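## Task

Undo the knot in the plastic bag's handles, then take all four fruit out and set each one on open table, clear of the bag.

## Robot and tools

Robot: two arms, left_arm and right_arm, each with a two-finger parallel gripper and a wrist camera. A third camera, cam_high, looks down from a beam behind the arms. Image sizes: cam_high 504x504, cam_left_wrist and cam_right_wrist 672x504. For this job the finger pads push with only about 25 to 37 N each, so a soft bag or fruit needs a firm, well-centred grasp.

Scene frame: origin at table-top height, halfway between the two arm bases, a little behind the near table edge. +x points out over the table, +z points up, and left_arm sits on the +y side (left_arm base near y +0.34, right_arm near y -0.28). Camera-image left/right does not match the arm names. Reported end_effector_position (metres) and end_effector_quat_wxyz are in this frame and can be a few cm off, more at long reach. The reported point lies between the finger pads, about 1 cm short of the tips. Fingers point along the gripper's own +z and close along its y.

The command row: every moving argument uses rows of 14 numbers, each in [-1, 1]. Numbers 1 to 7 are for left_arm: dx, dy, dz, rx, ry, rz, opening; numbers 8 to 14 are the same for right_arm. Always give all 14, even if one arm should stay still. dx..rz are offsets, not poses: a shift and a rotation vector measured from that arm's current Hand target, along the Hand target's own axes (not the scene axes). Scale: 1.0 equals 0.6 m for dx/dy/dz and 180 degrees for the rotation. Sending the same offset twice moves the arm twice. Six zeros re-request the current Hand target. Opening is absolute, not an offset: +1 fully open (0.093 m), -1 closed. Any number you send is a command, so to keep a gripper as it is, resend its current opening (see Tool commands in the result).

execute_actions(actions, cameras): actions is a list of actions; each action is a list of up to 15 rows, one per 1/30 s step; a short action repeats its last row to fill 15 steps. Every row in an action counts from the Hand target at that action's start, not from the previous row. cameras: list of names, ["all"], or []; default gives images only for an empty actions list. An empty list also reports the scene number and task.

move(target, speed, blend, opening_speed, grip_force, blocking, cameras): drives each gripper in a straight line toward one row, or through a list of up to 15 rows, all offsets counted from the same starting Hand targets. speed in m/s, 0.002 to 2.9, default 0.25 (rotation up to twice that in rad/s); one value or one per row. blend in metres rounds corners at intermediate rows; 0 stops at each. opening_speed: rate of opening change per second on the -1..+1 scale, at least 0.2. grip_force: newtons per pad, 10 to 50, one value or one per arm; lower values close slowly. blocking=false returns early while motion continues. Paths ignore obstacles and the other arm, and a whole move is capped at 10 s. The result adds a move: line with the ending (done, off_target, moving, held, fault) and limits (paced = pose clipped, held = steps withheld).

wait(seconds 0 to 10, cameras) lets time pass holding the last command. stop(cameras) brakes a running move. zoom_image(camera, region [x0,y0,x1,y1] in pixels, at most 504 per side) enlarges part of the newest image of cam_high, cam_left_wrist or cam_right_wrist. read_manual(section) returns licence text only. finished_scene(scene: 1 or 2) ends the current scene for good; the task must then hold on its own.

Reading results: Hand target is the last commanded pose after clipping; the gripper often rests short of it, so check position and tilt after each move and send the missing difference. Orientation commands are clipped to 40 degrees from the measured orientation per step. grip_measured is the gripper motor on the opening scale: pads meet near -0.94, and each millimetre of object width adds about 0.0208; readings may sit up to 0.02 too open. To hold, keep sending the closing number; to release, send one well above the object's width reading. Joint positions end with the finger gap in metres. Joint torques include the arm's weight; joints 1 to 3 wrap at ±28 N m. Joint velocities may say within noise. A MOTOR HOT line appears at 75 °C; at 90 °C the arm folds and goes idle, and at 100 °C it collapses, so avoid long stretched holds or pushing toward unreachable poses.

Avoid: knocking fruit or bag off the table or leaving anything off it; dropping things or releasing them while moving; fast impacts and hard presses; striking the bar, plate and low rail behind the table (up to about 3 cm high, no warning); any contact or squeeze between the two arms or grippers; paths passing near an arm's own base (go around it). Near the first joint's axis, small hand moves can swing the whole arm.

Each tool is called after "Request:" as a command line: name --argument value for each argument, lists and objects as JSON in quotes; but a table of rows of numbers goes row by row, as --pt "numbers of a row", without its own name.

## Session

Request:
execute_actions --actions '[]'

Request:
zoom_image --camera "cam_high" --region '[150, 100, 350, 300]'

Scene clock: 0.00 s.
left_arm: end_effector_position=(+0.3915, +0.3722, +0.0398) grip_measured=+1.000 end_effector_quat_wxyz=(+0.492, -0.066, +0.868, -0.003) | right_arm: end_effector_position=(+0.3641, -0.3100, +0.0522) grip_measured=+1.000 end_effector_quat_wxyz=(+0.546, +0.056, +0.833, -0.071)
Joint positions: left_arm=[0.031 1.511 0.418 0.585 0.016 -0.082 0.093] | right_arm=[0.023 1.559 0.32 0.824 0.196 0.015 0.093]
Joint velocities: within noise
Joint torques (N m): no reading
Motor temperatures (°C): left_arm=[25 37 40 31 25 26 29] | right_arm=[25 36 34 36 27 24 26]
Heat: left arm: 40 °C; right arm: 36 °C.
Hand target: left_arm +0.3977, +0.3744, +0.0527; +0.509, -0.067, +0.858, -0.001 | right_arm +0.3682, -0.3083, +0.0601; +0.556, +0.055, +0.827, -0.069
Tool commands: left_gripper/opening=+1.0 right_gripper/opening=+1.0
camera_calibration:
cam_left_wrist: T_world_to_cam=[[0.123832, -0.990176, 0.064936, 0.320214], [-0.831131, -0.139247, -0.538361, 0.432869], [0.542114, 0.0126958, -0.840209, -0.101376], [0, 0, 0, 1]] pos_world=[0.375075, 0.378631, 0.127069]
cam_right_wrist: T_world_to_cam=[[-0.156533, -0.985758, 0.0614703, -0.253951], [-0.743963, 0.076744, -0.663799, 0.366901], [0.649628, -0.149638, -0.74538, -0.156027], [0, 0, 0, 1]] pos_world=[0.334569, -0.301839, 0.14286]

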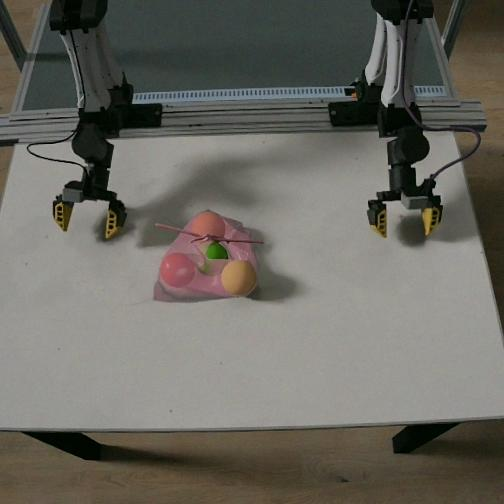

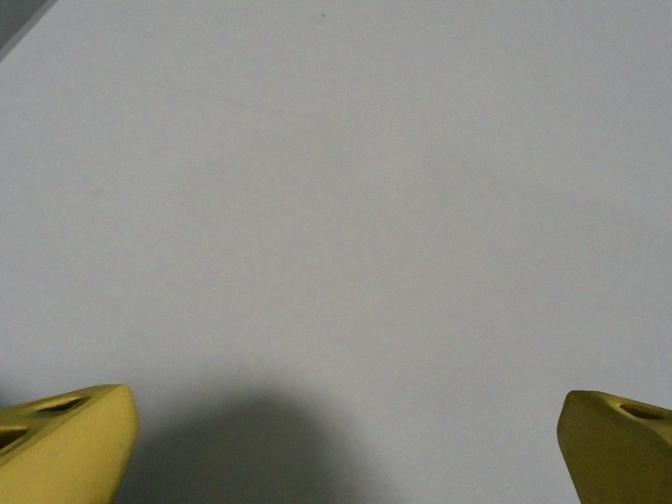

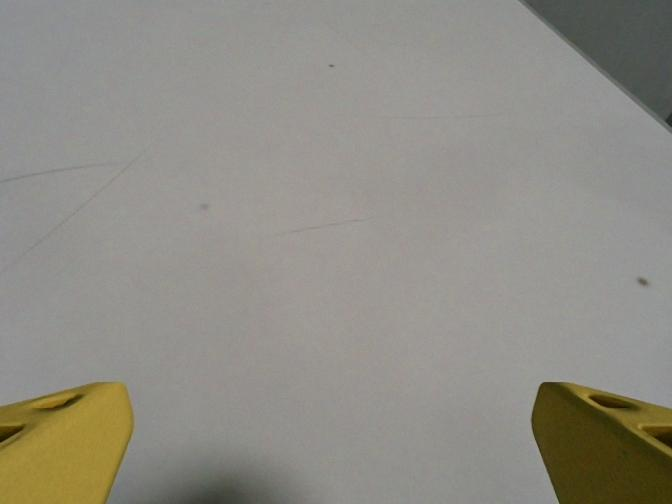

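Scaled by 2.520 from the camera's 504x504 image, which has a finer 720x720 frame.

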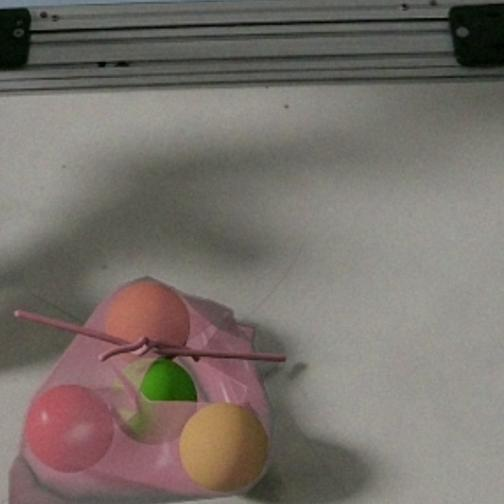

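Request:
move --pt "-0.218 -0.017 -0.12 0 0.34 0.045 0 -0.28 0 -0.1 0 0 0 1" --pt "-0.218 -0.017 -0.12 0 0.34 0.045 0 -0.307 0.432 -0.148 -0.047 0.376 -0.037 1" --blend 0.05 --cameras '["all"]'

Request:
zoom_image --camera "cam_right_wrist" --region '[180, 100, 516, 436]'

Scene clock: 5.97 s.
left_arm: end_effector_position=(+0.4031, +0.3733, +0.1879) grip_measured=+0.002 end_effector_quat_wxyz=(+0.068, -0.011, +0.998, -0.005) | right_arm: end_effector_position=(+0.4037, -0.0441, +0.2523) grip_measured=+1.000 end_effector_quat_wxyz=(+0.206, -0.006, +0.973, +0.103)
Joint positions: left_arm=[0.04 1.938 2.09 -1.554 0.029 0.069 0.045] | right_arm=[0.548 2.182 2.601 -1.533 0.036 0.518 0.093]
Joint torques (N m): left_arm=[-0.99 -10.8 7.9 0.44 0 0.16] | right_arm=[-0.03 -7.28 6.12 1.07 -0.2 0.25]
Heat: left arm: 41 °C; right arm: 37 °C.
Hand target: left_arm +0.3978, +0.3748, +0.2024; +0.001, +0.001, +1.000, -0.001 | right_arm +0.4001, -0.0403, +0.2503; +0.000, +0.000, +1.000, +0.001
Off the commanded pose: left_arm 0.015 m, 8 deg | right_arm 0.006 m, 27 deg.
joint sent to its limit (left arm) — joint 4 (wrist pitch), lower limit. The joint targets are off in position and orientation.
joint sent to its limit (right arm) — joint 4 (wrist pitch), lower limit. The joint targets are off in position and orientation.
move: off_target (left_arm, right_arm)
camera_calibration:
cam_left_wrist: T_world_to_cam=[[0.0246795, -0.999695, -0.000558688, 0.366118], [-0.948801, -0.0235991, 0.31499, 0.366387], [-0.314907, -0.00724371, -0.949095, 0.39012], [0, 0, 0, 1]] pos_world=[0.461445, 0.377479, 0.255058]
cam_right_wrist: T_world_to_cam=[[0.0667153, -0.976817, -0.203417, -0.0207836], [-0.997463, -0.0703658, 0.0107584, 0.43445], [-0.0248226, 0.202183, -0.979033, 0.353941], [0, 0, 0, 1]] pos_world=[0.44352, -0.0612924, 0.337619]

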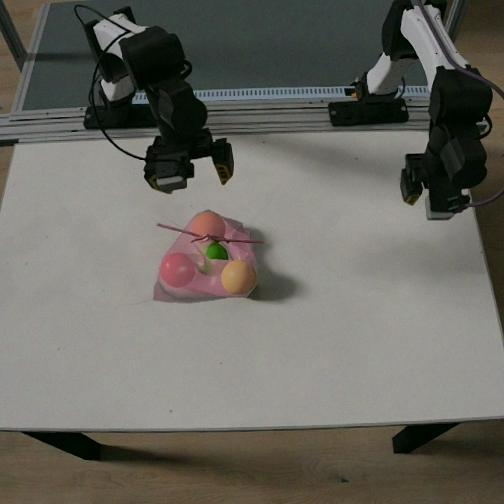

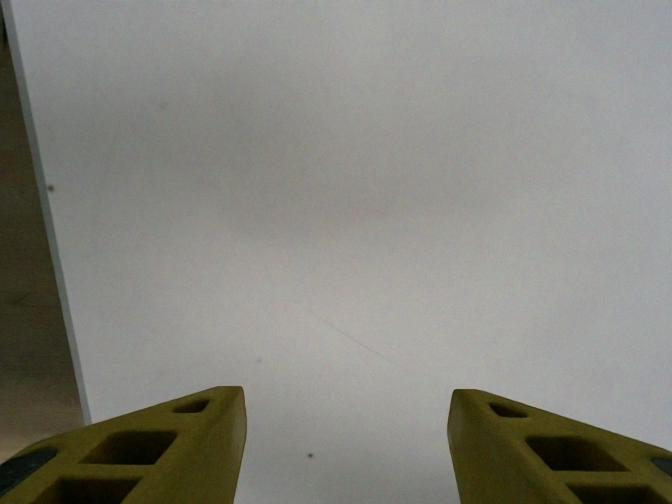

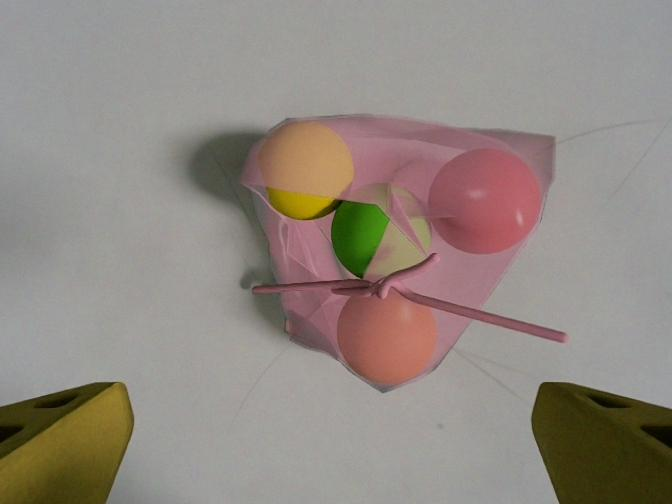

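Scaled by 1.500 from the camera's 672x504 image, which has a finer 960x720 frame.

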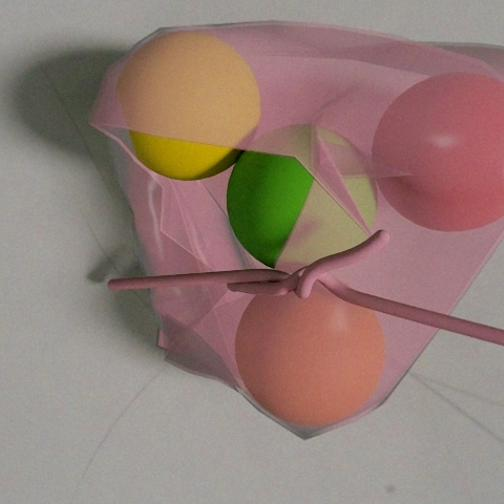

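Request:
zoom_image --camera "cam_right_wrist" --region '[320, 240, 450, 320]'

Scaled by 3.877 from the camera's 672x504 image, which has a finer 960x720 frame.

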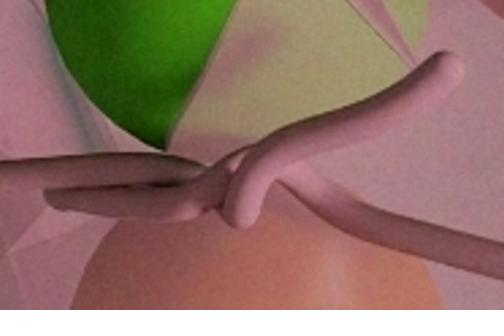

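Request:
move --target '[0,0,0,0,0,0,0,-0.033,-0.033,0.167,0,0,0.351,-0.3]' --cameras '["all"]'

Request:
zoom_image --camera "cam_right_wrist" --region '[180, 200, 480, 500]'

Scene clock: 10.00 s.
left_arm: end_effector_position=(+0.4031, +0.3733, +0.1879) grip_measured=+0.002 end_effector_quat_wxyz=(+0.068, -0.011, +0.998, -0.005) | right_arm: end_effector_position=(+0.4249, -0.0608, +0.1603) grip_measured=-0.297 end_effector_quat_wxyz=(+0.072, +0.514, +0.849, +0.096)
Joint positions: left_arm=[0.04 1.938 2.09 -1.554 0.029 0.069 0.045] | right_arm=[0.492 2.34 2.54 -1.538 0.03 1.569 0.031]
Joint torques (N m): left_arm=[-0.85 -10.95 7.9 0.4 -0.01 0.15] | right_arm=[-0.47 -8.46 4.15 0.59 -0.19 0.23]
Heat: left arm: 42 °C; right arm: 37 °C.
Hand target: left_arm +0.3978, +0.3748, +0.2024; +0.001, +0.001, +1.000, -0.001 | right_arm +0.4197, -0.0600, +0.1500; -0.001, +0.524, +0.852, +0.000
Off the commanded pose: left_arm 0.016 m, 8 deg | right_arm 0.011 m, 14 deg.
joint sent to its limit (left arm) — joint 4 (wrist pitch), lower limit. The joint targets are off in position and orientation.
joint sent to its limit (right arm) — joint 4 (wrist pitch), lower limit. The joint targets are off in position and orientation.
move: off_target (left_arm, right_arm)
camera_calibration:
cam_left_wrist: T_world_to_cam=[[0.0246795, -0.999695, -0.000558688, 0.366118], [-0.948801, -0.0235991, 0.31499, 0.366387], [-0.314907, -0.00724371, -0.949095, 0.39012], [0, 0, 0, 1]] pos_world=[0.461445, 0.377479, 0.255058]
cam_right_wrist: T_world_to_cam=[[-0.852452, -0.460327, -0.247839, 0.371724], [-0.522701, 0.759908, 0.386424, 0.244054], [0.0104537, 0.458953, -0.888399, 0.253796], [0, 0, 0, 1]] pos_world=[0.441791, -0.130825, 0.223291]

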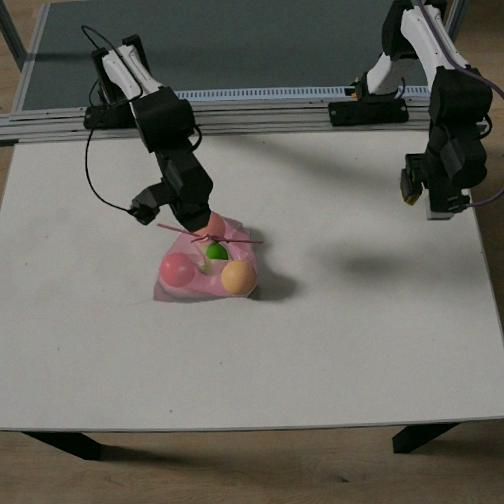

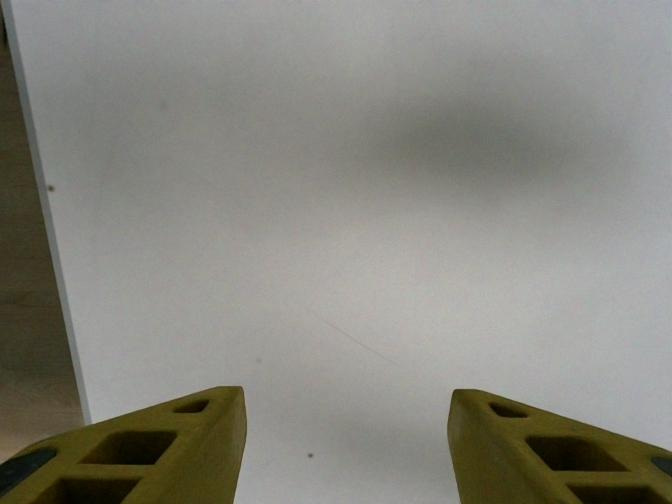

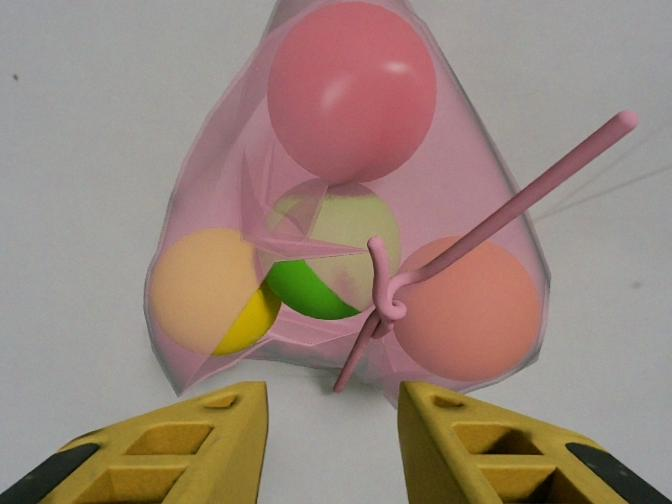

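Scaled by 1.680 from the camera's 672x504 image, which has a finer 960x720 frame.

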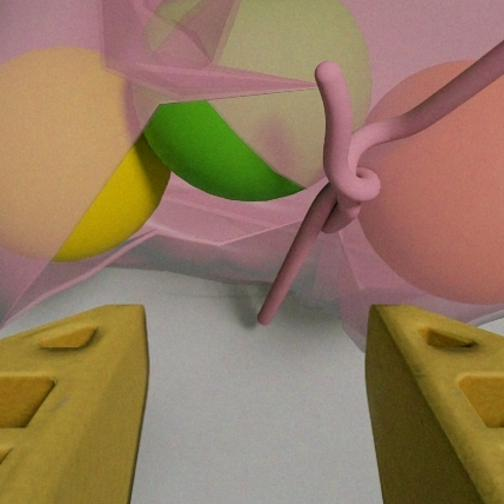

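Request:
move --target '[0,0,0,0,0,0,0,0.002,0.0045,0.105,0,0,0,-0.3]' --speed 0.1 --cameras '["cam_right_wrist"]'

Scene clock: 11.80 s.
left_arm: end_effector_position=(+0.4031, +0.3733, +0.1879) grip_measured=+0.002 end_effector_quat_wxyz=(+0.068, -0.011, +0.998, -0.005) | right_arm: end_effector_position=(+0.4265, -0.0590, +0.0943) grip_measured=-0.297 end_effector_quat_wxyz=(+0.033, +0.518, +0.854, +0.034)
Joint positions: left_arm=[0.04 1.938 2.09 -1.554 0.029 0.069 0.045] | right_arm=[0.492 2.475 2.531 -1.54 0.026 1.574 0.031]
Joint torques (N m): left_arm=[-0.83 -10.84 7.76 0.42 -0.01 0.17] | right_arm=[-0.43 -9.21 4.92 0.32 -0.22 0.24]
Heat: left arm: 42 °C; right arm: 38 °C.
Hand target: left_arm +0.3978, +0.3748, +0.2024; +0.001, +0.001, +1.000, -0.001 | right_arm +0.4216, -0.0575, +0.0870; -0.001, +0.524, +0.852, +0.001
Off the commanded pose: left_arm 0.016 m, 8 deg | right_arm 0.009 m, 6 deg.
joint sent to its limit (left arm) — joint 4 (wrist pitch), lower limit. The joint targets are off in position and orientation.
joint sent to its limit (right arm) — joint 4 (wrist pitch), lower limit. The joint targets are off in position and orientation.
move: off_target (left_arm, right_arm)
camera_calibration:
cam_right_wrist: T_world_to_cam=[[-0.877153, -0.468909, -0.103569, 0.354051], [-0.46817, 0.787043, 0.401722, 0.24587], [-0.106857, 0.40086, -0.909886, 0.242992], [0, 0, 0, 1]] pos_world=[0.451632, -0.124898, 0.158993]
Images, in order (width x height): cam_right_wrist 672x504.

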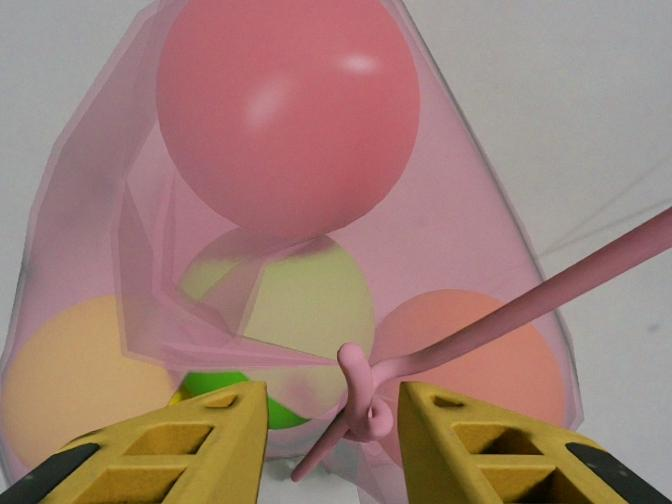

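Request:
move --pt "0 0 0 0 0 0 0 -0.015 -0.004 0 0 0 0 -0.5" --pt "0 0 0 0 0 0 0 -0.015 -0.004 0.027 0 0 0 -0.5" --speed 0.06 --cameras '["cam_right_wrist"]'

Scene clock: 14.20 s.
left_arm: end_effector_position=(+0.4031, +0.3733, +0.1879) grip_measured=+0.002 end_effector_quat_wxyz=(+0.068, -0.011, +0.998, -0.005) | right_arm: end_effector_position=(+0.4294, -0.0682, +0.0797) grip_measured=-0.497 end_effector_quat_wxyz=(+0.024, +0.527, +0.849, +0.020)
Joint positions: left_arm=[0.04 1.938 2.09 -1.554 0.029 0.069 0.045] | right_arm=[0.472 2.502 2.524 -1.542 0.025 1.574 0.021]
Joint torques (N m): left_arm=[-0.8 -10.89 7.91 0.44 0 0.15] | right_arm=[-0.27 -9.29 4.48 0.22 -0.21 0.05]
Heat: left arm: 43 °C; right arm: 38 °C.
Hand target: left_arm +0.3978, +0.3748, +0.2024; +0.001, +0.001, +1.000, -0.001 | right_arm +0.4234, -0.0666, +0.0708; -0.001, +0.524, +0.852, +0.000
Off the commanded pose: left_arm 0.016 m, 8 deg | right_arm 0.011 m, 4 deg.
joint sent to its limit (left arm) — joint 4 (wrist pitch), lower limit. The joint targets are off in position and orientation.
joint sent to its limit (right arm) — joint 4 (wrist pitch), lower limit. The joint targets are off in position, not in orientation.
move: off_target (left_arm, right_arm)
camera_calibration:
cam_right_wrist: T_world_to_cam=[[-0.88893, -0.452864, -0.0686813, 0.354187], [-0.43979, 0.80195, 0.404303, 0.248947], [-0.128015, 0.389602, -0.912043, 0.242079], [0, 0, 0, 1]] pos_world=[0.455321, -0.133559, 0.144463]
Images, in order (width x height): cam_right_wrist 672x504.

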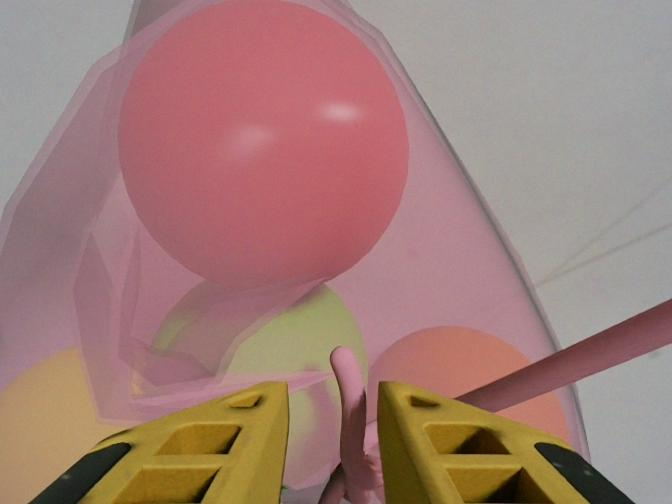

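Request:
move --target '[0,0,0,0,0,0,0,0,0,0.006,0,0,0,-1]' --speed 0.06 --opening_speed 0.5 --cameras '["cam_right_wrist"]'

Scene clock: 15.80 s.
left_arm: end_effector_position=(+0.4031, +0.3733, +0.1879) grip_measured=+0.002 end_effector_quat_wxyz=(+0.068, -0.011, +0.998, -0.005) | right_arm: end_effector_position=(+0.4292, -0.0682, +0.0768) grip_measured=-0.975 end_effector_quat_wxyz=(+0.022, +0.527, +0.850, +0.017)
Joint positions: left_arm=[0.04 1.938 2.09 -1.554 0.029 0.069 0.045] | right_arm=[0.472 2.508 2.524 -1.542 0.025 1.574 0]
Joint torques (N m): left_arm=[-0.87 -10.88 7.87 0.41 0.01 0.14] | right_arm=[-0.21 -9.09 4.51 0.19 -0.21 0.03]
Heat: left arm: 43 °C; right arm: 39 °C.
Hand target: left_arm +0.3978, +0.3748, +0.2024; +0.001, +0.001, +1.000, -0.001 | right_arm +0.4234, -0.0666, +0.0672; -0.001, +0.524, +0.852, +0.000
Off the commanded pose: left_arm 0.016 m, 8 deg | right_arm 0.011 m, 3 deg.
joint sent to its limit (left arm) — joint 4 (wrist pitch), lower limit. The joint targets are off in position and orientation.
joint sent to its limit (right arm) — joint 4 (wrist pitch), lower limit. The joint targets are off in position, not in orientation.
move: off_target (left_arm, right_arm)
camera_calibration:
cam_right_wrist: T_world_to_cam=[[-0.88934, -0.452995, -0.062202, 0.353473], [-0.437382, 0.803137, 0.40456, 0.249106], [-0.133307, 0.386998, -0.912394, 0.241637], [0, 0, 0, 1]] pos_world=[0.455525, -0.133457, 0.141676]
Images, in order (width x height): cam_right_wrist 672x504.

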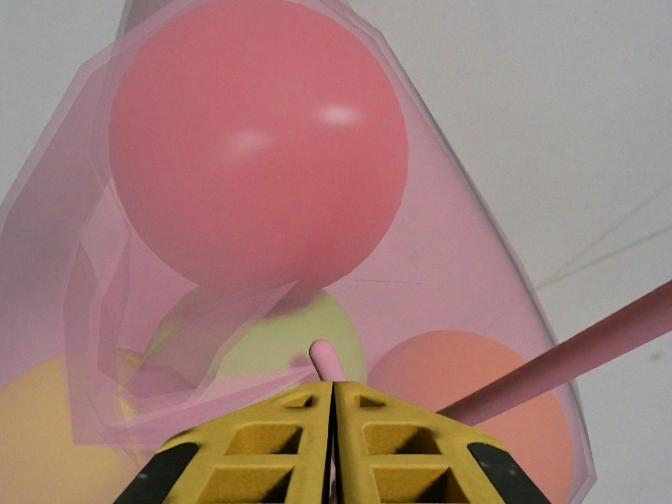

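Request:
move --pt "0 0 0 0 0 0 0 0 0 -0.01 0 0 0 -0.5" --pt "0 0 0 0 0 0 0 0 -0.004 0.018 0 0 0 -0.5" --pt "0 0 0 0 0 0 0 0 -0.004 0.018 0 0 0 -1" --speed 0.06 --opening_speed 0.5 --cameras '["cam_right_wrist"]'

Scene clock: 20.00 s.
left_arm: end_effector_position=(+0.4031, +0.3733, +0.1879) grip_measured=+0.002 end_effector_quat_wxyz=(+0.068, -0.011, +0.998, -0.005) | right_arm: end_effector_position=(+0.4231, -0.0720, +0.0629) grip_measured=-0.903 end_effector_quat_wxyz=(+0.011, +0.527, +0.850, -0.001)
Joint positions: left_arm=[0.04 1.938 2.09 -1.554 0.029 0.069 0.045] | right_arm=[0.471 2.508 2.469 -1.529 0.025 1.574 0.002]
Joint torques (N m): left_arm=[-1.02 -10.84 7.92 0.42 0.03 0.14] | right_arm=[-0.2 -9.84 3.99 0.41 -0.2 0.04]
Heat: left arm: 44 °C; right arm: 40 °C.
Hand target: left_arm +0.3978, +0.3748, +0.2024; +0.001, +0.001, +1.000, -0.001 | right_arm +0.4213, -0.0677, +0.0564; -0.001, +0.524, +0.852, +0.000
Off the commanded pose: left_arm 0.016 m, 8 deg | right_arm 0.008 m, 1 deg.
joint sent to its limit (left arm) — joint 4 (wrist pitch), lower limit. The joint targets are off in position and orientation.
move: off_target (left_arm)
camera_calibration:
cam_right_wrist: T_world_to_cam=[[-0.891477, -0.452642, -0.0195977, 0.343739], [-0.420896, 0.811393, 0.405572, 0.248667], [-0.167678, 0.369807, -0.913853, 0.243012], [0, 0, 0, 1]] pos_world=[0.451846, -0.136043, 0.127962]
Images, in order (width x height): cam_right_wrist 672x504.

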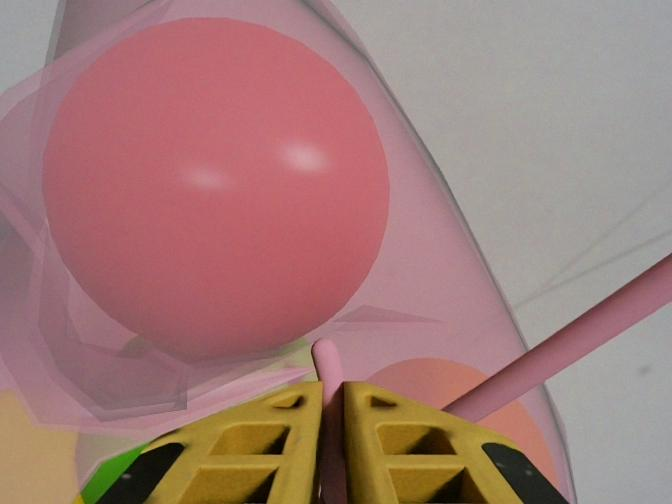

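Request:
move --target '[0,0,0,0,0,0,0,-0.03,-0.015,-0.2,0,0,0,-1]' --speed 0.08 --cameras '["all"]'

Request:
zoom_image --camera "cam_high" --region '[130, 170, 290, 330]'

Scene clock: 22.27 s.
left_arm: end_effector_position=(+0.4031, +0.3733, +0.1879) grip_measured=+0.002 end_effector_quat_wxyz=(+0.068, -0.011, +0.998, -0.005) | right_arm: end_effector_position=(+0.4268, -0.0887, +0.1482) grip_measured=-0.903 end_effector_quat_wxyz=(+0.059, +0.526, +0.845, +0.072)
Joint positions: left_arm=[0.04 1.938 2.09 -1.554 0.029 0.069 0.045] | right_arm=[0.437 2.326 2.475 -1.542 0.025 1.539 0.002]
Joint torques (N m): left_arm=[-0.98 -10.91 7.83 0.42 0 0.15] | right_arm=[-0.5 -13.67 5.93 0.53 -0.17 -0.04]
Motor temperatures (°C): left_arm=[25 41 44 31 25 26 29] | right_arm=[25 41 35 36 27 24 26]
Heat: left arm: 44 °C; right arm: 41 °C.
Hand target: left_arm +0.3978, +0.3748, +0.2024; +0.001, +0.001, +1.000, -0.001 | right_arm +0.4215, -0.0880, +0.1764; -0.001, +0.524, +0.852, +0.000
Off the commanded pose: left_arm 0.016 m, 8 deg | right_arm 0.029 m, 11 deg.
joint sent to its limit (left arm) — joint 4 (wrist pitch), lower limit. The joint targets are off in position and orientation.
joint sent to its limit (right arm) — joint 4 (wrist pitch), lower limit. The joint targets are off in position and orientation.
move: off_target (left_arm, right_arm)
camera_calibration:
cam_left_wrist: T_world_to_cam=[[0.0246795, -0.999695, -0.000558688, 0.366118], [-0.948801, -0.0235991, 0.31499, 0.366387], [-0.314907, -0.00724371, -0.949095, 0.39012], [0, 0, 0, 1]] pos_world=[0.461445, 0.377479, 0.255058]
cam_right_wrist: T_world_to_cam=[[-0.874387, -0.444838, -0.193821, 0.360372], [-0.484713, 0.782313, 0.391204, 0.255882], [-0.0223933, 0.436011, -0.899663, 0.269502], [0, 0, 0, 1]] pos_world=[0.445169, -0.157379, 0.212207]

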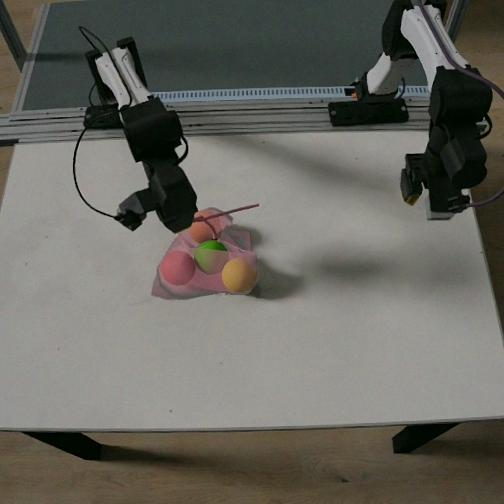

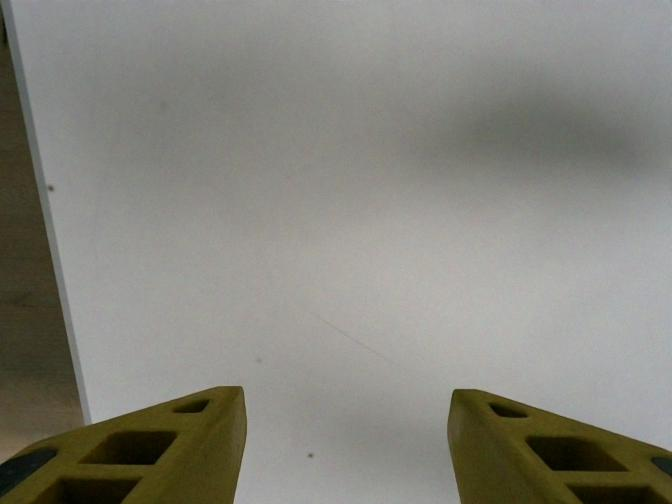

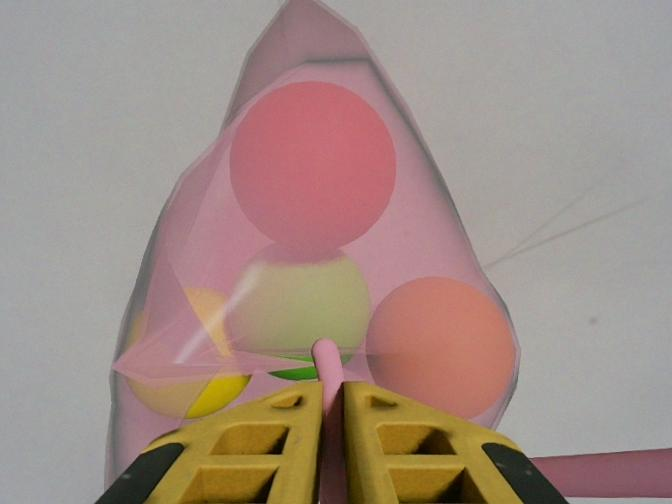

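Scaled by 3.150 from the camera's 504x504 image, which has a finer 720x720 frame.

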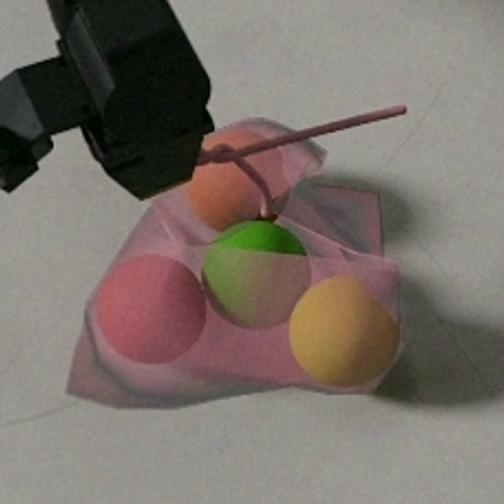

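Request:
move --target '[0.005,-0.46,0.09,0.302,-0.302,0.431,-0.2,0,0,0,0,0,0,-1]' --cameras '["all"]'

Request:
zoom_image --camera "cam_left_wrist" --region '[180, 150, 500, 470]'

Scene clock: 27.67 s.
left_arm: end_effector_position=(+0.3871, +0.1060, +0.1320) grip_measured=-0.198 end_effector_quat_wxyz=(+0.375, +0.561, +0.611, -0.413) | right_arm: end_effector_position=(+0.4268, -0.0887, +0.1482) grip_measured=-0.903 end_effector_quat_wxyz=(+0.059, +0.526, +0.845, +0.072)
Joint positions: left_arm=[-0.265 1.893 1.357 -0.537 1.133 0.978 0.036] | right_arm=[0.437 2.326 2.475 -1.542 0.025 1.539 0.002]
Joint torques (N m): left_arm=[-0.7 -9.54 8.68 1.5 0.78 0.16] | right_arm=[-0.44 -13.76 5.93 0.51 -0.2 -0.02]
Heat: left arm: 44 °C; right arm: 42 °C.
Hand target: left_arm +0.3946, +0.0987, +0.1490; +0.407, +0.579, +0.578, -0.406 | right_arm +0.4215, -0.0880, +0.1764; -0.001, +0.524, +0.852, +0.000
Off the commanded pose: left_arm 0.020 m, 6 deg | right_arm 0.029 m, 11 deg.
joint sent to its limit (right arm) — joint 4 (wrist pitch), lower limit. The joint targets are off in position and orientation.
move: off_target (left_arm, right_arm)
camera_calibration:
cam_left_wrist: T_world_to_cam=[[-0.995954, -0.0404119, 0.080269, 0.381959], [-0.0835272, 0.745816, -0.660895, 0.0747158], [-0.0331579, -0.664925, -0.746173, 0.263991], [0, 0, 0, 1]] pos_world=[0.395408, 0.135246, 0.215703]
cam_right_wrist: T_world_to_cam=[[-0.874387, -0.444838, -0.193821, 0.360372], [-0.484713, 0.782313, 0.391204, 0.255882], [-0.0223933, 0.436011, -0.899663, 0.269502], [0, 0, 0, 1]] pos_world=[0.445169, -0.157379, 0.212207]

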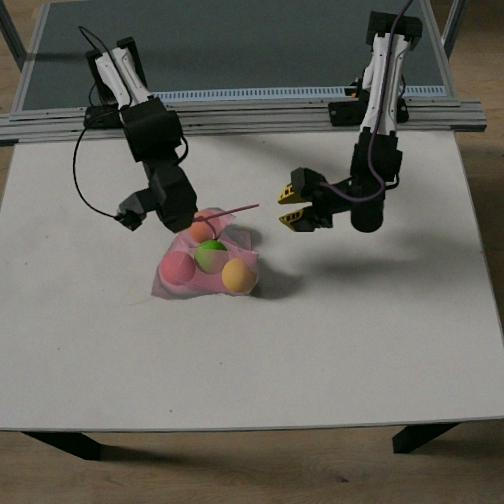

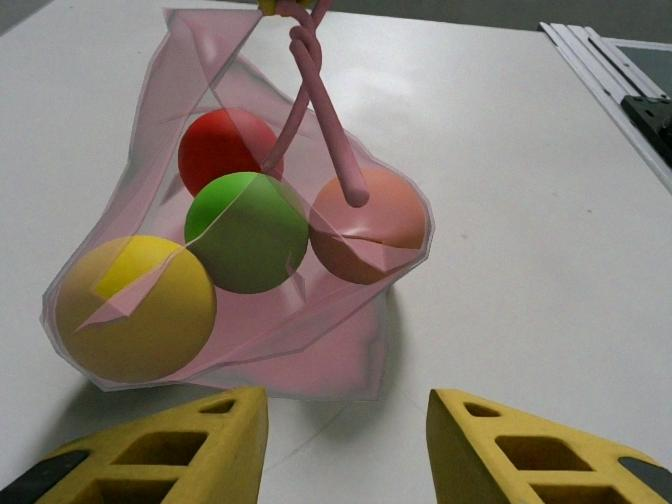

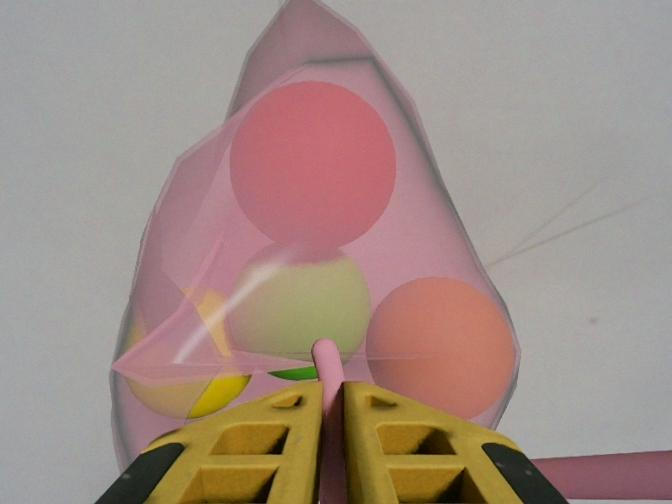

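Scaled by 1.575 from the camera's 672x504 image, which has a finer 960x720 frame.

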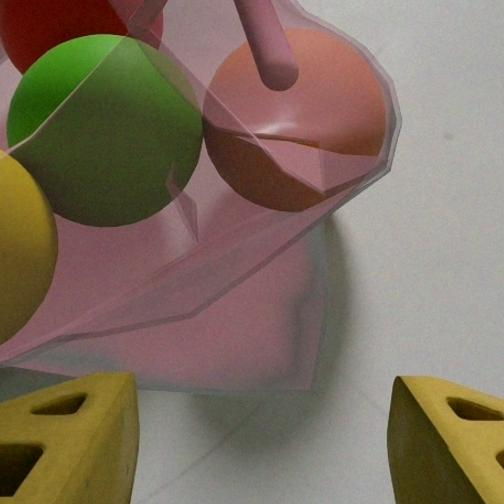

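Request:
zoom_image --camera "cam_left_wrist" --region '[220, 0, 400, 180]'

Scaled by 2.800 from the camera's 672x504 image, which has a finer 960x720 frame.

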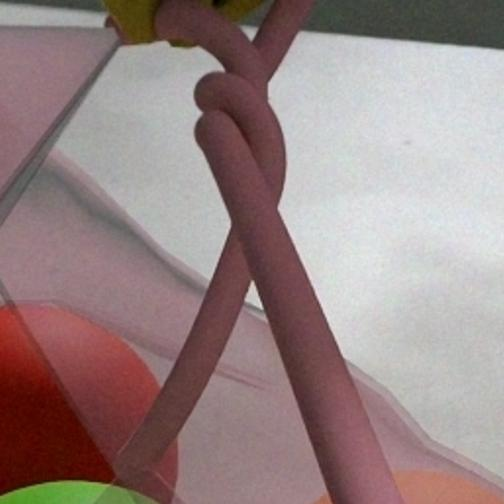

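Request:
move --target '[-0.034,0.045,0.154,0,0,0,-0.55,0,0,0,0,0,0,-1]' --speed 0.12 --cameras '["cam_left_wrist","cam_high"]'

Request:
zoom_image --camera "cam_left_wrist" --region '[200, 100, 500, 400]'

Scene clock: 29.97 s.
left_arm: end_effector_position=(+0.4098, +0.0118, +0.1205) grip_measured=-0.548 end_effector_quat_wxyz=(+0.379, +0.575, +0.591, -0.421) | right_arm: end_effector_position=(+0.4268, -0.0887, +0.1482) grip_measured=-0.903 end_effector_quat_wxyz=(+0.059, +0.526, +0.845, +0.072)
Joint positions: left_arm=[-0.461 2.065 1.498 -0.227 1.05 0.694 0.019] | right_arm=[0.437 2.326 2.475 -1.542 0.025 1.539 0.002]
Joint torques (N m): left_arm=[-0.64 -11.4 8.85 1.96 0.3 -0.34] | right_arm=[-0.49 -13.64 6.06 0.54 -0.19 -0.01]
Heat: left arm: 44 °C; right arm: 43 °C.
Hand target: left_arm +0.4215, +0.0048, +0.1368; +0.407, +0.579, +0.578, -0.406 | right_arm +0.4215, -0.0880, +0.1764; -0.001, +0.524, +0.852, +0.000
Off the commanded pose: left_arm 0.021 m, 4 deg | right_arm 0.029 m, 11 deg.
joint sent to its limit (right arm) — joint 4 (wrist pitch), lower limit. The joint targets are off in position and orientation.
move: off_target (left_arm, right_arm)
camera_calibration:
cam_left_wrist: T_world_to_cam=[[-0.998216, 0.00291086, 0.0596314, 0.404631], [-0.0383299, 0.734532, -0.677491, 0.122956], [-0.0457732, -0.678568, -0.73311, 0.197294], [0, 0, 0, 1]] pos_world=[0.417653, 0.0423846, 0.203811]
Images, in order (width x height): cam_high 504x504, cam_left_wrist 672x504.

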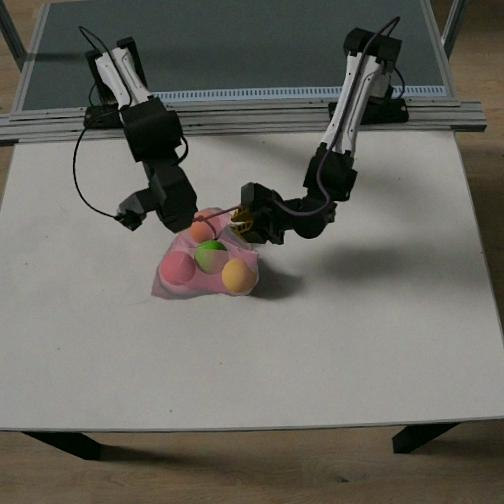

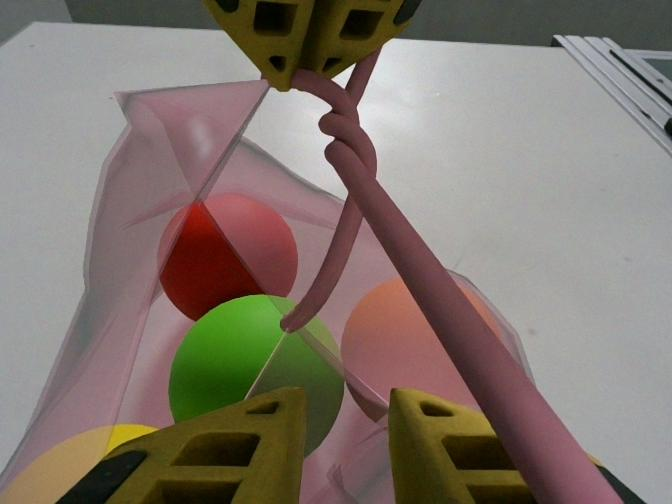

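Scaled by 1.680 from the camera's 672x504 image, which has a finer 960x720 frame.

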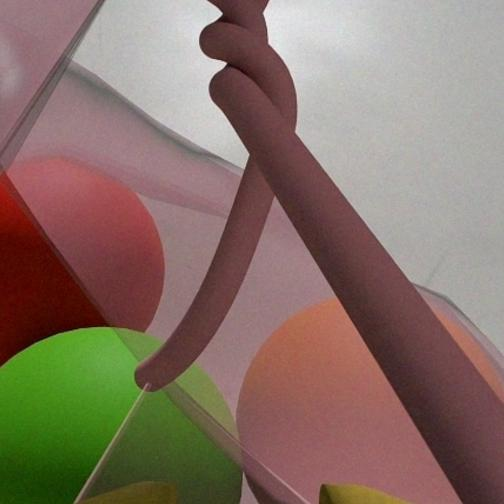

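Request:
move --target '[-0.018,0.005,0.068,0,0,0,-0.55,0,0,0,0,0,0,-1]' --speed 0.07 --cameras '["cam_left_wrist","cam_right_wrist"]'

Request:
zoom_image --camera "cam_left_wrist" --region '[200, 200, 500, 500]'

Scene clock: 32.23 s.
left_arm: end_effector_position=(+0.4146, -0.0276, +0.1156) grip_measured=-0.548 end_effector_quat_wxyz=(+0.378, +0.576, +0.593, -0.417) | right_arm: end_effector_position=(+0.4268, -0.0887, +0.1482) grip_measured=-0.903 end_effector_quat_wxyz=(+0.059, +0.526, +0.845, +0.072)
Joint positions: left_arm=[-0.538 2.137 1.579 -0.159 0.986 0.601 0.019] | right_arm=[0.437 2.326 2.475 -1.542 0.025 1.539 0.002]
Joint torques (N m): left_arm=[-0.91 -11.93 9.17 2.07 0.27 -0.32] | right_arm=[-0.54 -13.64 6 0.55 -0.2 0]
Heat: left arm: 44 °C; right arm: 43 °C.
Hand target: left_arm +0.4245, -0.0372, +0.1332; +0.407, +0.579, +0.578, -0.406 | right_arm +0.4215, -0.0880, +0.1764; -0.001, +0.524, +0.852, +0.000
Off the commanded pose: left_arm 0.022 m, 4 deg | right_arm 0.029 m, 11 deg.
joint sent to its limit (right arm) — joint 4 (wrist pitch), lower limit. The joint targets are off in position and orientation.
move: off_target (left_arm, right_arm)
camera_calibration:
cam_left_wrist: T_world_to_cam=[[-0.998346, -0.000992419, 0.057483, 0.40992], [-0.039378, 0.740299, -0.671123, 0.148534], [-0.0418886, -0.672277, -0.739114, 0.166396], [0, 0, 0, 1]] pos_world=[0.422061, 0.00231153, 0.199107]
cam_right_wrist: T_world_to_cam=[[-0.874387, -0.444838, -0.193821, 0.360372], [-0.484713, 0.782313, 0.391204, 0.255882], [-0.0223933, 0.436011, -0.899663, 0.269502], [0, 0, 0, 1]] pos_world=[0.445169, -0.157379, 0.212207]
Images, in order (width x height): cam_left_wrist 672x504, cam_right_wrist 672x504.

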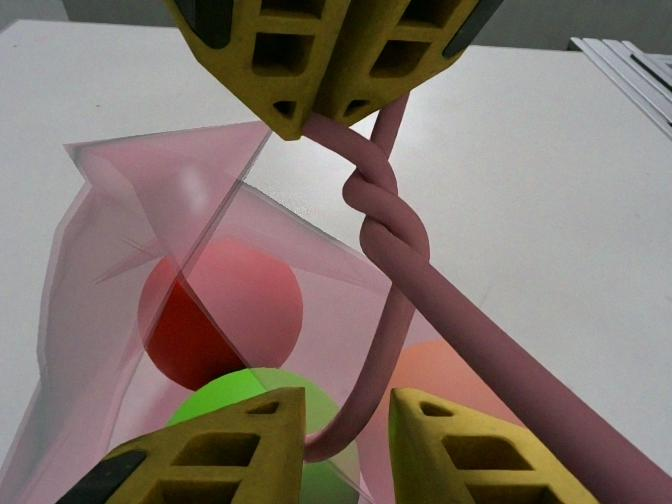

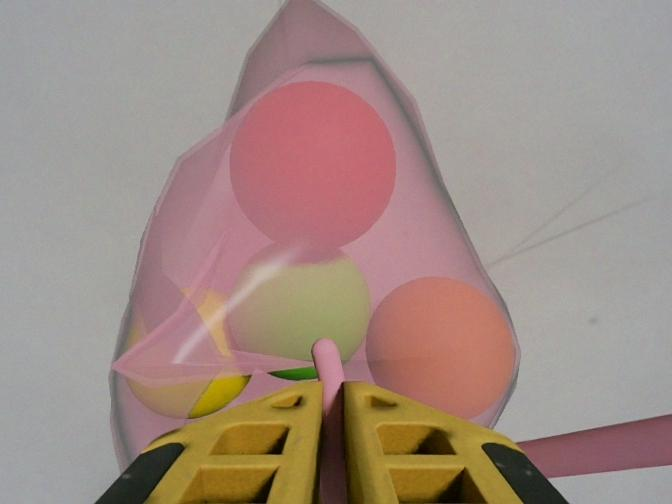

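Scaled by 1.680 from the camera's 672x504 image, which has a finer 960x720 frame.

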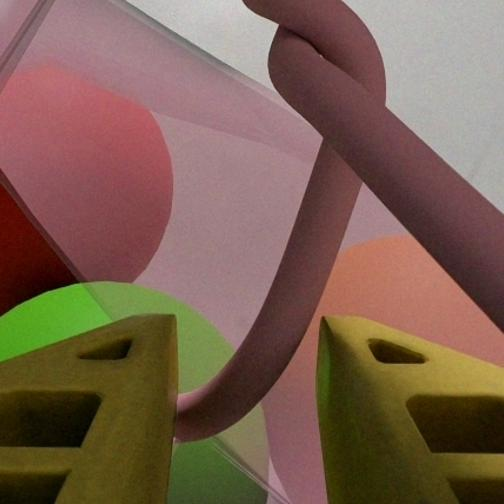

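Request:
move --pt "0 0 0.009 0 0 0 -0.55 0 0 0 0 0 0 -1" --pt "0 0 0.009 0 0 0 -1 0 0 0 0 0 0 -1" --speed 0.07 --opening_speed 0.5 --cameras '["cam_left_wrist"]'

Scene clock: 34.73 s.
left_arm: end_effector_position=(+0.4149, -0.0317, +0.1131) grip_measured=-0.904 end_effector_quat_wxyz=(+0.377, +0.575, +0.594, -0.417) | right_arm: end_effector_position=(+0.4268, -0.0887, +0.1482) grip_measured=-0.903 end_effector_quat_wxyz=(+0.059, +0.526, +0.845, +0.072)
Joint positions: left_arm=[-0.546 2.148 1.586 -0.148 0.979 0.591 0.002] | right_arm=[0.437 2.326 2.475 -1.542 0.025 1.539 0.002]
Joint torques (N m): left_arm=[-1.05 -12.12 9.18 2.11 0.25 -0.32] | right_arm=[-0.47 -13.52 5.89 0.55 -0.14 -0.01]
Heat: left arm: 45 °C; right arm: 44 °C.
Hand target: left_arm +0.4245, -0.0423, +0.1313; +0.407, +0.579, +0.578, -0.406 | right_arm +0.4215, -0.0880, +0.1764; -0.001, +0.524, +0.852, +0.000
Off the commanded pose: left_arm 0.023 m, 4 deg | right_arm 0.029 m, 11 deg.
joint sent to its limit (right arm) — joint 4 (wrist pitch), lower limit. The joint targets are off in position and orientation.
move: off_target (left_arm, right_arm); target 2's new opening was sent with left_arm's hand 0.023 m and 4 deg from that target
camera_calibration:
cam_left_wrist: T_world_to_cam=[[-0.998255, -0.00180384, 0.0590185, 0.410207], [-0.0409757, 0.740838, -0.670432, 0.15059], [-0.0425138, -0.671681, -0.73962, 0.162186], [0, 0, 0, 1]] pos_world=[0.422557, -0.00188587, 0.196707]
Images, in order (width x height): cam_left_wrist 672x504.

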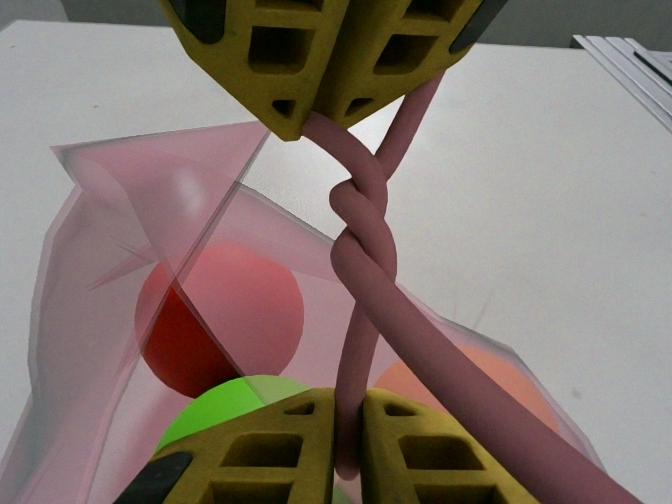

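Request:
move --target '[0.017,0,-0.047,0,0,0,-1,-0.1,-0.075,-0.03,0,0,0,-1]' --speed 0.06 --cameras '["all"]'

Scene clock: 38.10 s.
left_arm: end_effector_position=(+0.4269, -0.0117, +0.1051) grip_measured=-0.904 end_effector_quat_wxyz=(+0.382, +0.567, +0.606, -0.407) | right_arm: end_effector_position=(+0.4175, -0.1580, +0.1726) grip_measured=-0.903 end_effector_quat_wxyz=(+0.064, +0.524, +0.847, +0.064)
Joint positions: left_arm=[-0.501 2.148 1.564 -0.148 0.981 0.614 0.002] | right_arm=[0.301 2.169 2.316 -1.542 0.017 1.398 0.002]
Joint torques (N m): left_arm=[-0.03 -16.13 6.06 1.69 0.65 0.16] | right_arm=[-0.54 -13 4.15 0.52 -0.14 0.02]
Heat: left arm: 44 °C; right arm: 45 °C.
Hand target: left_arm +0.4245, -0.0123, +0.1313; +0.407, +0.579, +0.578, -0.406 | right_arm +0.4085, -0.1619, +0.1943; -0.001, +0.524, +0.852, +0.000
Off the commanded pose: left_arm 0.026 m, 4 deg | right_arm 0.024 m, 10 deg.
joint sent to its limit (right arm) — joint 4 (wrist pitch), lower limit. The joint targets are off in position and orientation.
move: off_target (left_arm, right_arm)
camera_calibration:
cam_left_wrist: T_world_to_cam=[[-0.997717, -0.0368431, 0.0566, 0.422339], [-0.0651534, 0.745705, -0.663083, 0.140477], [-0.0177769, -0.665257, -0.746403, 0.160447], [0, 0, 0, 1]] pos_world=[0.43338, 0.0175441, 0.189002]
cam_right_wrist: T_world_to_cam=[[-0.87281, -0.451153, -0.18618, 0.3231], [-0.487488, 0.787412, 0.377277, 0.300513], [-0.0236096, 0.420052, -0.907193, 0.320718], [0, 0, 0, 1]] pos_world=[0.436073, -0.225579, 0.237731]

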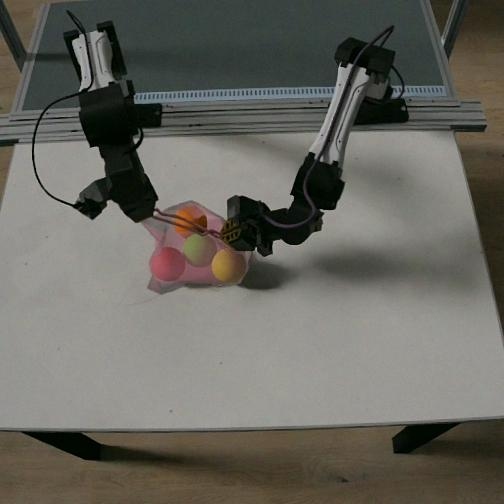

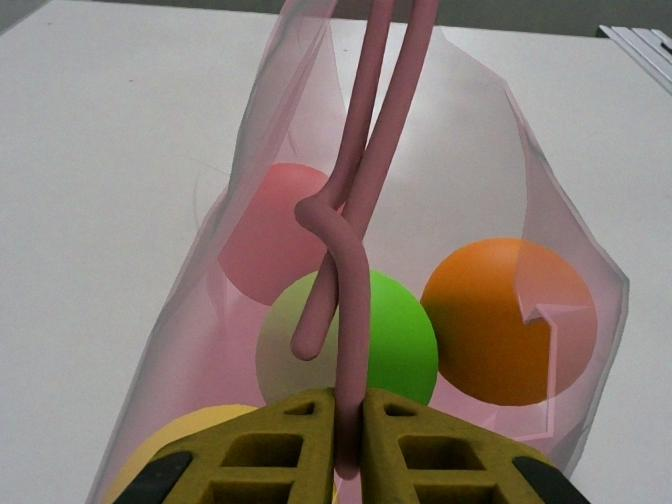

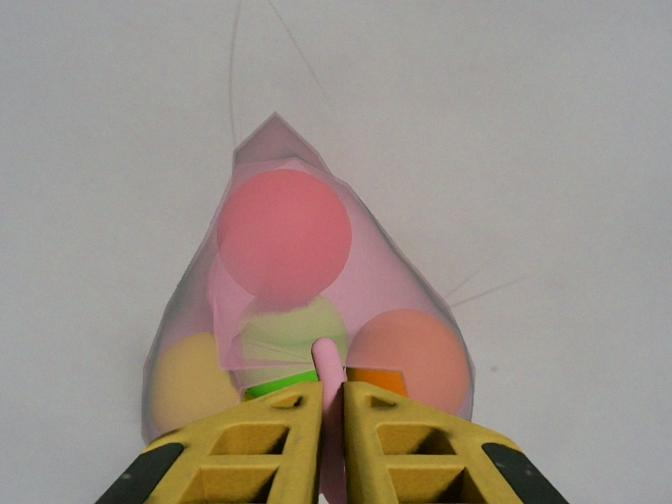

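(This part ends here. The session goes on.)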